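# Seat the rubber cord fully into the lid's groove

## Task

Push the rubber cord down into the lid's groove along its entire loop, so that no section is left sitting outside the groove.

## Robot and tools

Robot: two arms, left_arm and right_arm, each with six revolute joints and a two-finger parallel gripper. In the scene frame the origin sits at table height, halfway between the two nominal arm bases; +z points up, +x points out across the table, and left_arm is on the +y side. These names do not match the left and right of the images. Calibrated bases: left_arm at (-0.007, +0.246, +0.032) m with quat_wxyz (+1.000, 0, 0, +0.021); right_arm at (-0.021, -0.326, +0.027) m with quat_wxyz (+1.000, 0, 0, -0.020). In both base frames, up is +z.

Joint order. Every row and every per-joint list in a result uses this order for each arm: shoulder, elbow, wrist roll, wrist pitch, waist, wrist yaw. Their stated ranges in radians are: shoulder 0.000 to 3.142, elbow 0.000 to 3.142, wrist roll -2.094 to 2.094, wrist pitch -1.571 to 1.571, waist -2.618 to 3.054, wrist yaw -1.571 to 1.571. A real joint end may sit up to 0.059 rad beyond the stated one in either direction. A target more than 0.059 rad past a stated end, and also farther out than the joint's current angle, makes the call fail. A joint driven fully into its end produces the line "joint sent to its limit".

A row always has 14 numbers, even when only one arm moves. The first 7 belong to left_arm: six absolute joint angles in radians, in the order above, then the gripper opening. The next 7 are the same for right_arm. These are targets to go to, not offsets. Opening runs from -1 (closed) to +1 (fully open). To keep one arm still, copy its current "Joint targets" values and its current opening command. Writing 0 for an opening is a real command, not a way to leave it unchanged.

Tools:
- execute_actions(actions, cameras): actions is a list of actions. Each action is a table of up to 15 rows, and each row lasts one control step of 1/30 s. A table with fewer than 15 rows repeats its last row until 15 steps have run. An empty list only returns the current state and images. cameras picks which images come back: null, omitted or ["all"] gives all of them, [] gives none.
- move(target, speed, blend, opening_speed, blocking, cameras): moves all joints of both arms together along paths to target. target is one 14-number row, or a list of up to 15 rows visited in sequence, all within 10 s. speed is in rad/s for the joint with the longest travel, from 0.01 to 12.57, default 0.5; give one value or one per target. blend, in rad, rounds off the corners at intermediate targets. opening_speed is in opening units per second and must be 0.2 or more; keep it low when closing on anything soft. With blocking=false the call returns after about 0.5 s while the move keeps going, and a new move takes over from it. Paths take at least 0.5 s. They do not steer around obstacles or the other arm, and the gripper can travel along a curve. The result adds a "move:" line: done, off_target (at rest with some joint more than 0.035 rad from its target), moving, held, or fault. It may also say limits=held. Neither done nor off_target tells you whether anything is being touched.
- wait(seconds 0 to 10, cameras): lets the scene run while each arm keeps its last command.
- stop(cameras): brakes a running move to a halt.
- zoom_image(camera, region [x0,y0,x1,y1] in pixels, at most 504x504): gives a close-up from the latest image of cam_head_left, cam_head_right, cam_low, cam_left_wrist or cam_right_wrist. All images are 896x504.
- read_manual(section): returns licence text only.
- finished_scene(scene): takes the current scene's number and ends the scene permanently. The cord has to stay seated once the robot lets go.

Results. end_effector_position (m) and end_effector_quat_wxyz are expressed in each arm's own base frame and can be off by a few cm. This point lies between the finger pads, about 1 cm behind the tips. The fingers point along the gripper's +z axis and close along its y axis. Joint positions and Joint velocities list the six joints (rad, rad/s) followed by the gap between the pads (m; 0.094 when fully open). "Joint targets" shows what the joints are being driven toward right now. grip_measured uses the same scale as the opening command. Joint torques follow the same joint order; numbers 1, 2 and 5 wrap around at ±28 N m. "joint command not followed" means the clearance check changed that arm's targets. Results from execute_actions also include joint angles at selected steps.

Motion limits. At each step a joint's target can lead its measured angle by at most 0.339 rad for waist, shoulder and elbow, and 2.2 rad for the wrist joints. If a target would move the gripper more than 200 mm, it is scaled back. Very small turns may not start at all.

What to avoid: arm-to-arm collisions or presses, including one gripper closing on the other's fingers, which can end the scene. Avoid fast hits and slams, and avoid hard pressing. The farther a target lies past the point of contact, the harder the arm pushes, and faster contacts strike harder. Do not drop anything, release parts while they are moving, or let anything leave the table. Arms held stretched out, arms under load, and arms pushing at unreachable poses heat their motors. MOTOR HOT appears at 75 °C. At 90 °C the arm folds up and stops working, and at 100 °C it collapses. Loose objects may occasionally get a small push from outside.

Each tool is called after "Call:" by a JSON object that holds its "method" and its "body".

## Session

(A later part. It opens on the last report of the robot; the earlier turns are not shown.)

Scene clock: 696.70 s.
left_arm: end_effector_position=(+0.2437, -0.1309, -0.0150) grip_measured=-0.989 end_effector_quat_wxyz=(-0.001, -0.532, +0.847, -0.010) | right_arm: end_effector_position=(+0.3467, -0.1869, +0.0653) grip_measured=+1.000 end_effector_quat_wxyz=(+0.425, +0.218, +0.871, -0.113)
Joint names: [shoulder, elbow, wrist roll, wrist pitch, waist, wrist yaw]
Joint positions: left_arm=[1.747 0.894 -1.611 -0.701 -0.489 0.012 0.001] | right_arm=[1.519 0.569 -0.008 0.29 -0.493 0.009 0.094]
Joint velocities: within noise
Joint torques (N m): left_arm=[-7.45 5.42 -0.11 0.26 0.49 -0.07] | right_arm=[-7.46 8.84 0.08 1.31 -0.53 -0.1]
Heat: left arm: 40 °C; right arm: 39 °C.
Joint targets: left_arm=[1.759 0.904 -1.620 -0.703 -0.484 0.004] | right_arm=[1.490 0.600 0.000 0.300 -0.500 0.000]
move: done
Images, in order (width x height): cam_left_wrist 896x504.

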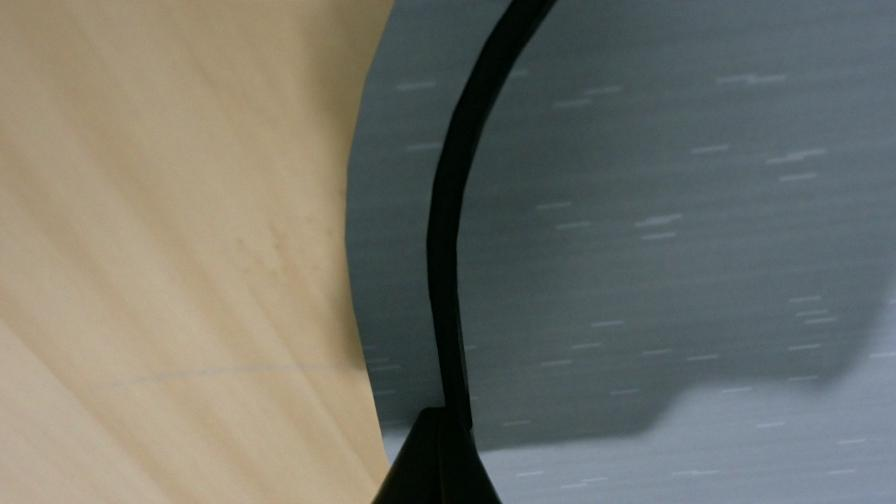

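Call:
{"method": "move", "body": {"target": [[1.553,0.885,-1.62,-0.69,-0.498,0.004,-1,1.49,0.6,0,0.3,-0.5,0,1],[1.553,0.912,-1.62,-0.69,-0.482,0.004,-1,1.49,0.6,0,0.3,-0.5,0,1],[1.763,0.912,-1.62,-0.705,-0.482,0.004,-1,1.49,0.6,0,0.3,-0.5,0,1]], "speed": [0.4,0.2,0.25], "cameras": ["cam_left_wrist"]}}

Call:
{"method": "zoom_image", "body": {"camera": "cam_left_wrist", "region": [300, 100, 700, 504]}}

Scene clock: 700.50 s.
left_arm: end_effector_position=(+0.2448, -0.1310, -0.0149) grip_measured=-0.989 end_effector_quat_wxyz=(+0.000, -0.533, +0.846, -0.012) | right_arm: end_effector_position=(+0.3467, -0.1869, +0.0653) grip_measured=+1.000 end_effector_quat_wxyz=(+0.425, +0.218, +0.871, -0.113)
Joint names: [shoulder, elbow, wrist roll, wrist pitch, waist, wrist yaw]
Joint positions: left_arm=[1.748 0.895 -1.611 -0.698 -0.487 0.012 0.001] | right_arm=[1.519 0.569 -0.008 0.29 -0.493 0.009 0.094]
Joint velocities: within noise
Joint torques (N m): left_arm=[-6.95 6.3 -0.05 0.22 0.65 -0.09] | right_arm=[-7.56 9.1 0.07 1.28 -0.75 -0.13]
Heat: left arm: 40 °C; right arm: 39 °C.
Joint targets: left_arm=[1.763 0.912 -1.620 -0.705 -0.482 0.004] | right_arm=[1.490 0.600 0.000 0.300 -0.500 0.000]
move: done
Images, in order (width x height): cam_left_wrist 896x504.

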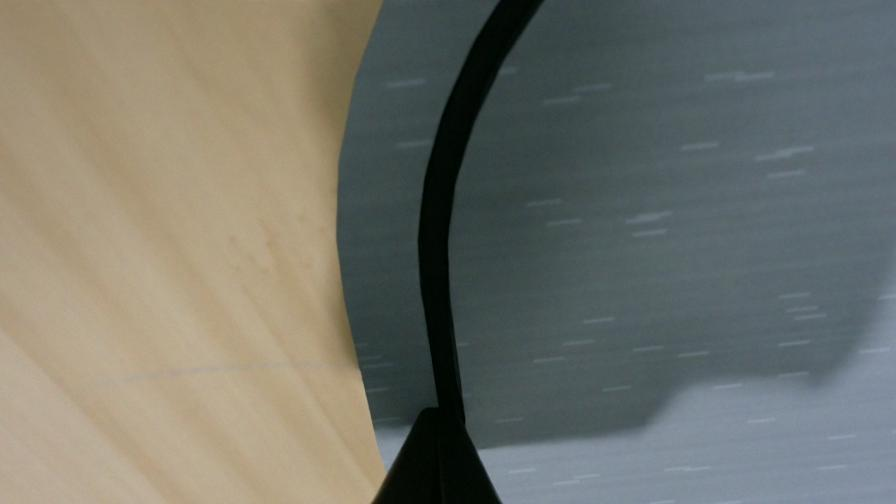

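Scaled by 1.248 from the camera's 896x504 image, which has a finer 1280x720 frame.

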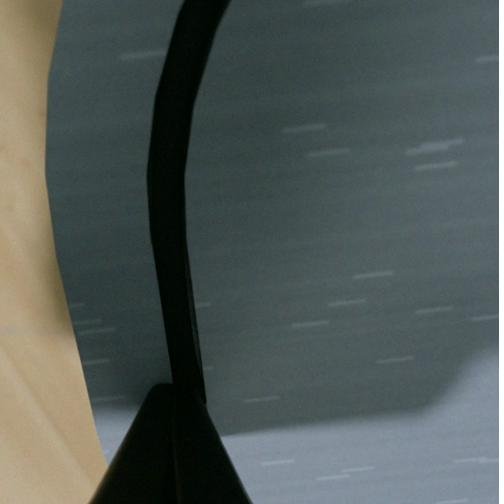

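Call:
{"method": "move", "body": {"target": [[1.803,0.872,-1.62,-0.675,-0.482,0.004,-1,1.49,0.6,0,0.3,-0.5,0,1],[1.553,0.885,-1.62,-0.69,-0.498,0.004,-1,1.49,0.6,0,0.3,-0.5,0,1],[1.553,0.917,-1.62,-0.69,-0.487,0.004,-1,1.49,0.6,0,0.3,-0.5,0,1],[1.764,0.917,-1.62,-0.705,-0.487,0.004,-1,1.49,0.6,0,0.3,-0.5,0,1]], "speed": [0.15,0.4,0.2,0.25], "cameras": ["cam_left_wrist"]}}

Call:
{"method": "zoom_image", "body": {"camera": "cam_left_wrist", "region": [300, 100, 700, 504]}}

Scene clock: 703.00 s.
left_arm: end_effector_position=(+0.2443, -0.1323, -0.0146) grip_measured=-0.989 end_effector_quat_wxyz=(+0.000, -0.531, +0.847, -0.013) | right_arm: end_effector_position=(+0.3467, -0.1869, +0.0653) grip_measured=+1.000 end_effector_quat_wxyz=(+0.425, +0.218, +0.871, -0.113)
Joint names: [shoulder, elbow, wrist roll, wrist pitch, waist, wrist yaw]
Joint positions: left_arm=[1.745 0.893 -1.612 -0.696 -0.492 0.012 0.001] | right_arm=[1.519 0.569 -0.008 0.29 -0.493 0.009 0.094]
Joint velocities: within noise
Joint torques (N m): left_arm=[-6.57 7.01 -0.09 0.28 0.36 -0.12] | right_arm=[-7.73 9.17 0.02 1.33 -0.62 -0.11]
Heat: left arm: 40 °C; right arm: 39 °C.
Joint targets: left_arm=[1.764 0.917 -1.620 -0.705 -0.487 0.004] | right_arm=[1.490 0.600 0.000 0.300 -0.500 0.000]
move: done
Images, in order (width x height): cam_left_wrist 896x504.

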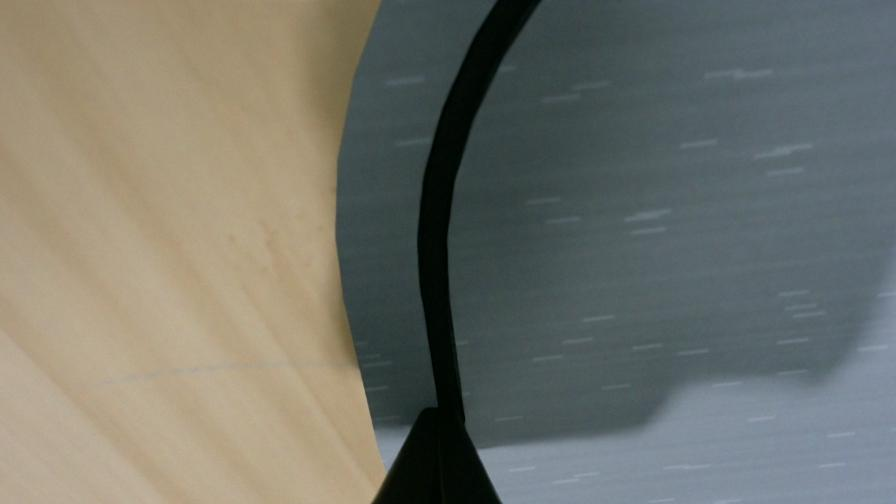

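Scaled by 1.248 from the camera's 896x504 image, which has a finer 1280x720 frame.

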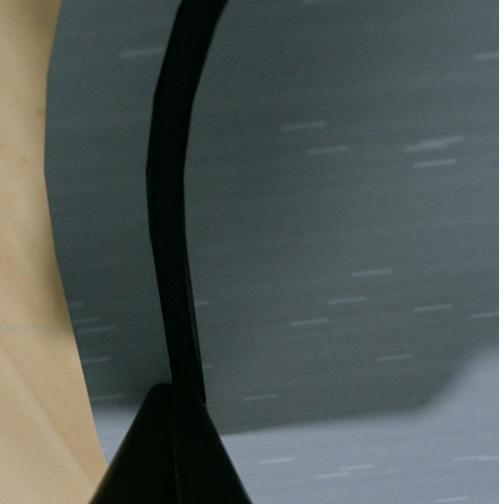

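Call:
{"method": "move", "body": {"target": [[1.553,0.885,-1.66,-0.69,-0.5,0.004,-1,1.49,0.6,0,0.3,-0.5,0,1],[1.553,0.925,-1.66,-0.69,-0.489,0.004,-1,1.49,0.6,0,0.3,-0.5,0,1],[1.770,0.925,-1.66,-0.705,-0.489,0.004,-1,1.49,0.6,0,0.3,-0.5,0,1],[1.811,0.885,-1.66,-0.675,-0.489,0.004,-1,1.49,0.6,0,0.3,-0.5,0,1],[1.6,1.1,-1.6,-0.9,-0.489,0.004,-1,1.49,0.6,0,0.3,-0.5,0,1],[1.60,1.25,0,-1.22,-0.487,0.004,-0.7,1.49,0.6,0,0.3,-0.5,0,1]], "speed": [0.4,0.2,0.25,0.15,0.4,0.8], "cameras": ["cam_left_wrist"]}}

Call:
{"method": "zoom_image", "body": {"camera": "cam_left_wrist", "region": [300, 200, 600, 400]}}

Scene clock: 709.33 s.
left_arm: end_effector_position=(+0.2377, -0.1287, +0.0932) grip_measured=-0.703 end_effector_quat_wxyz=(-0.023, +0.240, +0.970, +0.000) | right_arm: end_effector_position=(+0.3467, -0.1869, +0.0653) grip_measured=+1.000 end_effector_quat_wxyz=(+0.425, +0.218, +0.871, -0.113)
Joint names: [shoulder, elbow, wrist roll, wrist pitch, waist, wrist yaw]
Joint positions: left_arm=[1.619 1.216 -0.007 -1.212 -0.492 0.012 0.014] | right_arm=[1.519 0.569 -0.008 0.29 -0.493 0.009 0.094]
Joint velocities: within noise
Joint torques (N m): left_arm=[-9.73 8.44 0.11 0.16 0.38 -0.11] | right_arm=[-7.6 9.31 0.09 1.33 -0.58 -0.14]
Heat: left arm: 40 °C; right arm: 39 °C.
Joint targets: left_arm=[1.600 1.250 0.000 -1.220 -0.487 0.004] | right_arm=[1.490 0.600 0.000 0.300 -0.500 0.000]
move: done
Images, in order (width x height): cam_left_wrist 896x504.

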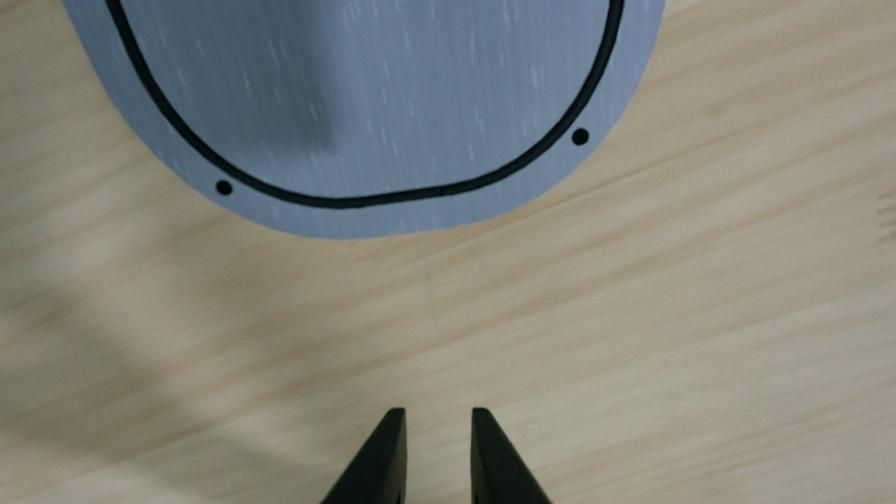

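Scaled by 1.680 from the camera's 896x504 image, which has a finer 1280x720 frame.

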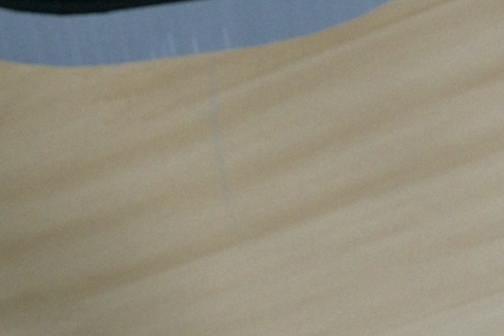

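Call:
{"method": "zoom_image", "body": {"camera": "cam_left_wrist", "region": [320, 110, 500, 250]}}

Call:
{"method": "zoom_image", "body": {"camera": "cam_left_wrist", "region": [440, 80, 640, 230]}}

Call:
{"method": "zoom_image", "body": {"camera": "cam_left_wrist", "region": [180, 110, 380, 250]}}

Scaled by 2.800 from the camera's 896x504 image, which has a finer 1280x720 frame.

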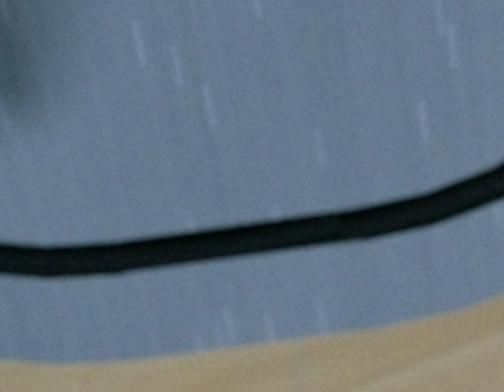

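Scaled by 2.520 from the camera's 896x504 image, which has a finer 1280x720 frame.

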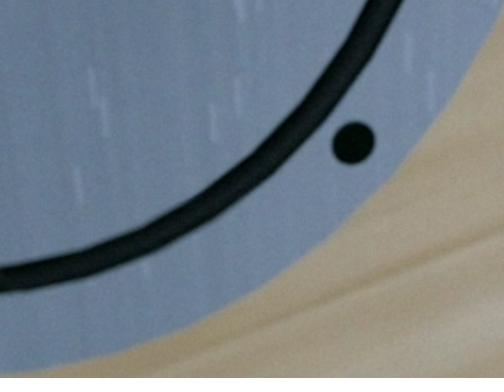

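Scaled by 2.520 from the camera's 896x504 image, which has a finer 1280x720 frame.

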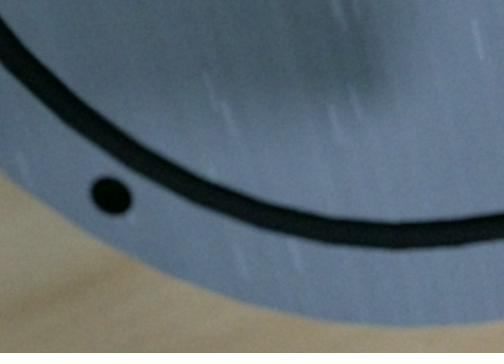

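Call:
{"method": "move", "body": {"target": [[2.0,1.9,0,-1.4,-0.45,0.004,-0.7,1.49,0.6,0,0.3,-0.5,0,1],[1.93,1.93,0,-1.5,-0.33,0.004,-0.7,1.49,0.6,0,0.3,-0.5,0,1]], "speed": 0.8, "cameras": ["cam_left_wrist"]}}

Call:
{"method": "zoom_image", "body": {"camera": "cam_left_wrist", "region": [300, 0, 700, 240]}}

Scene clock: 711.57 s.
left_arm: end_effector_position=(+0.3534, -0.1198, +0.1517) grip_measured=-0.703 end_effector_quat_wxyz=(-0.002, +0.161, +0.987, -0.001) | right_arm: end_effector_position=(+0.3467, -0.1869, +0.0653) grip_measured=+1.000 end_effector_quat_wxyz=(+0.425, +0.218, +0.871, -0.113)
Joint names: [shoulder, elbow, wrist roll, wrist pitch, waist, wrist yaw]
Joint positions: left_arm=[1.98 1.896 -0.005 -1.491 -0.328 0.003 0.014] | right_arm=[1.519 0.569 -0.008 0.29 -0.493 0.009 0.094]
Joint velocities: within noise
Joint torques (N m): left_arm=[-16.83 8.47 -0.02 0.15 -0.25 0.03] | right_arm=[-7.65 9.26 0.08 1.3 -0.47 -0.1]
Heat: left arm: 40 °C; right arm: 39 °C.
Joint targets: left_arm=[1.930 1.930 0.000 -1.500 -0.330 0.004] | right_arm=[1.490 0.600 0.000 0.300 -0.500 0.000]
move: off_target (left_arm); left_arm: the shoulder is farthest, 0.050 rad from its target
Images, in order (width x height): cam_left_wrist 896x504.

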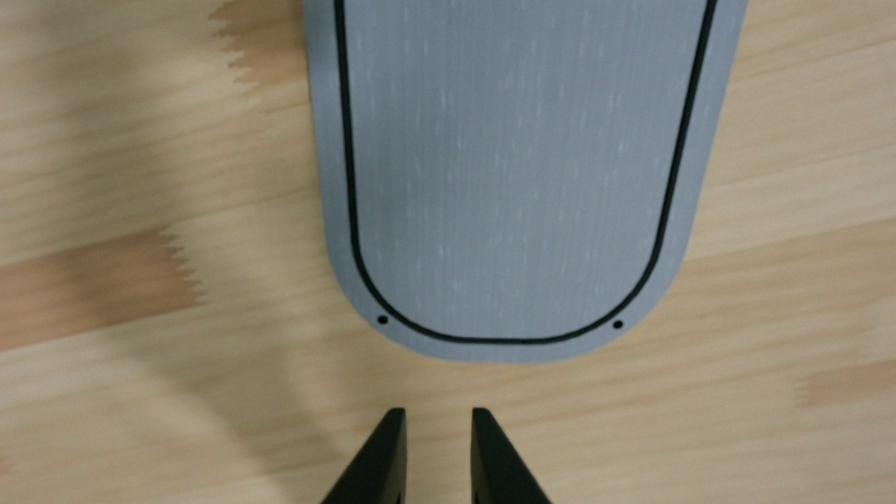

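Scaled by 1.260 from the camera's 896x504 image, which has a finer 1280x720 frame.

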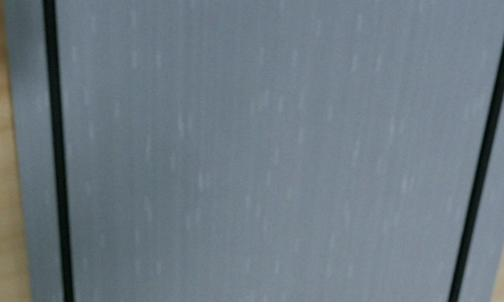

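Go further out to see the far end.

Call:
{"method": "move", "body": {"target": [[2.35,2.1,0,-1.36,-0.4,0.004,-0.7,1.49,0.6,0,0.3,-0.5,0,1],[2.35,2.25,0,-1.45,-0.46,0.004,-0.7,1.49,0.6,0,0.3,-0.5,0,1]], "speed": 0.8, "cameras": ["cam_left_wrist"]}}

Call:
{"method": "zoom_image", "body": {"camera": "cam_left_wrist", "region": [300, 0, 700, 240]}}

Scene clock: 713.33 s.
left_arm: end_effector_position=(+0.4091, -0.2042, +0.0842) grip_measured=-0.703 end_effector_quat_wxyz=(-0.001, +0.227, +0.974, -0.002) | right_arm: end_effector_position=(+0.3467, -0.1869, +0.0653) grip_measured=+1.000 end_effector_quat_wxyz=(+0.425, +0.218, +0.871, -0.113)
Joint names: [shoulder, elbow, wrist roll, wrist pitch, waist, wrist yaw]
Joint positions: left_arm=[2.357 2.227 -0.005 -1.441 -0.464 0.004 0.014] | right_arm=[1.519 0.569 -0.008 0.29 -0.493 0.009 0.094]
Joint velocities: within noise
Joint torques (N m): left_arm=[-15.97 7.79 0.02 0.2 0.36 -0.01] | right_arm=[-7.69 9.01 0.07 1.32 -0.68 -0.11]
Heat: left arm: 41 °C; right arm: 39 °C.
Joint targets: left_arm=[2.350 2.250 0.000 -1.450 -0.460 0.004] | right_arm=[1.490 0.600 0.000 0.300 -0.500 0.000]
move: done
Images, in order (width x height): cam_left_wrist 896x504.

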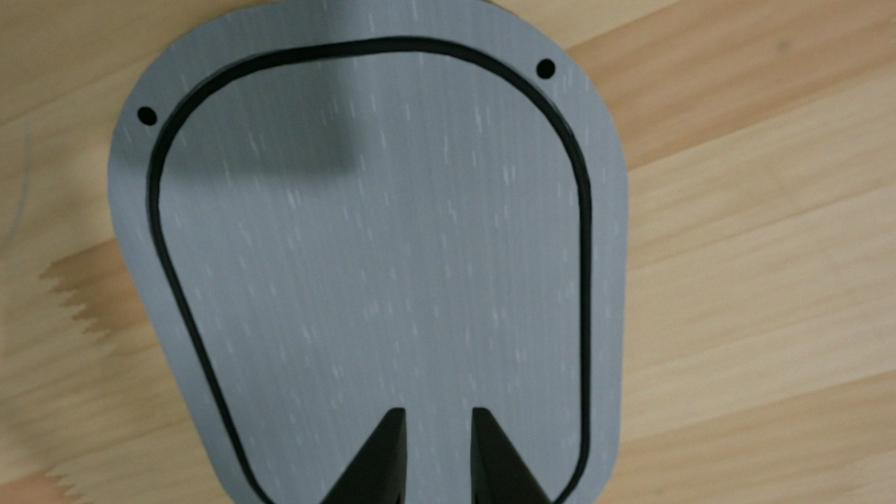

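Scaled by 1.260 from the camera's 896x504 image, which has a finer 1280x720 frame.

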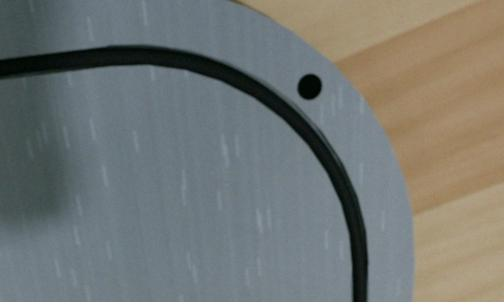

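Call:
{"method": "zoom_image", "body": {"camera": "cam_left_wrist", "region": [440, 20, 640, 180]}}

Call:
{"method": "zoom_image", "body": {"camera": "cam_left_wrist", "region": [480, 140, 680, 300]}}

Call:
{"method": "zoom_image", "body": {"camera": "cam_left_wrist", "region": [100, 20, 300, 180]}}

Call:
{"method": "zoom_image", "body": {"camera": "cam_left_wrist", "region": [270, 0, 470, 120]}}

Call:
{"method": "zoom_image", "body": {"camera": "cam_left_wrist", "region": [100, 150, 300, 500]}}

Call:
{"method": "zoom_image", "body": {"camera": "cam_left_wrist", "region": [500, 250, 700, 500]}}

Scaled by 2.520 from the camera's 896x504 image, which has a finer 1280x720 frame.

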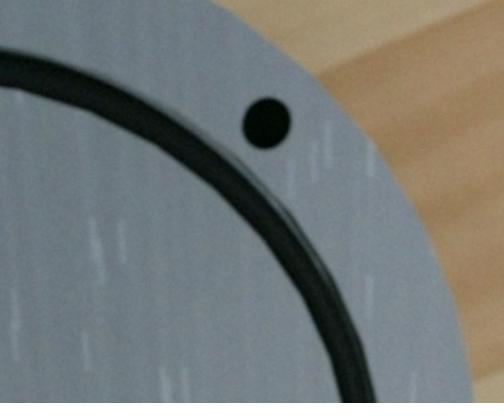

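Scaled by 2.520 from the camera's 896x504 image, which has a finer 1280x720 frame.

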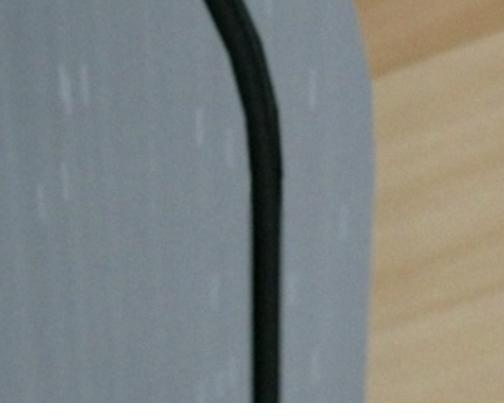

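Scaled by 2.520 from the camera's 896x504 image, which has a finer 1280x720 frame.

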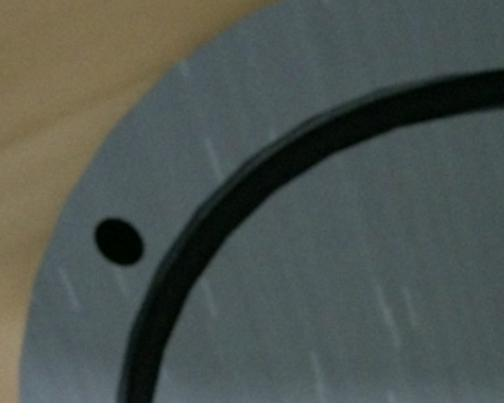

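Scaled by 2.520 from the camera's 896x504 image, which has a finer 1280x720 frame.

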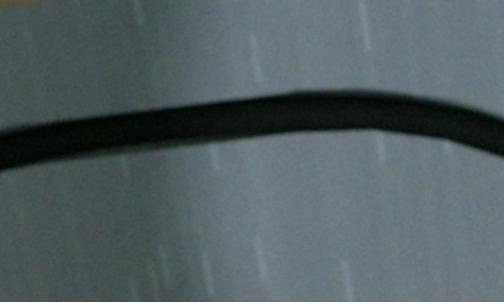

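Scaled by 1.440 from the camera's 896x504 image, which has a finer 1280x720 frame.

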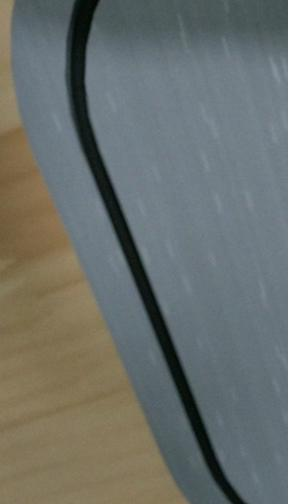

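Scaled by 2.016 from the camera's 896x504 image, which has a finer 1280x720 frame.

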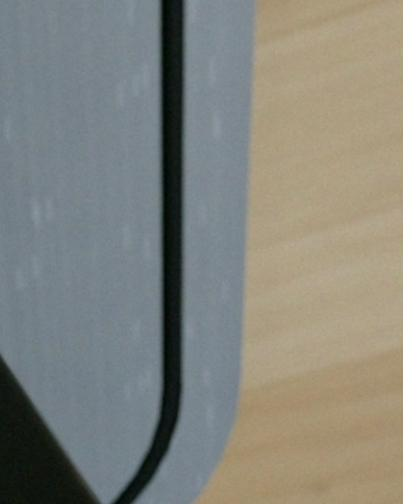

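Call:
{"method": "finished_scene", "body": {"scene": 2}}

The scene is finished: the task was done.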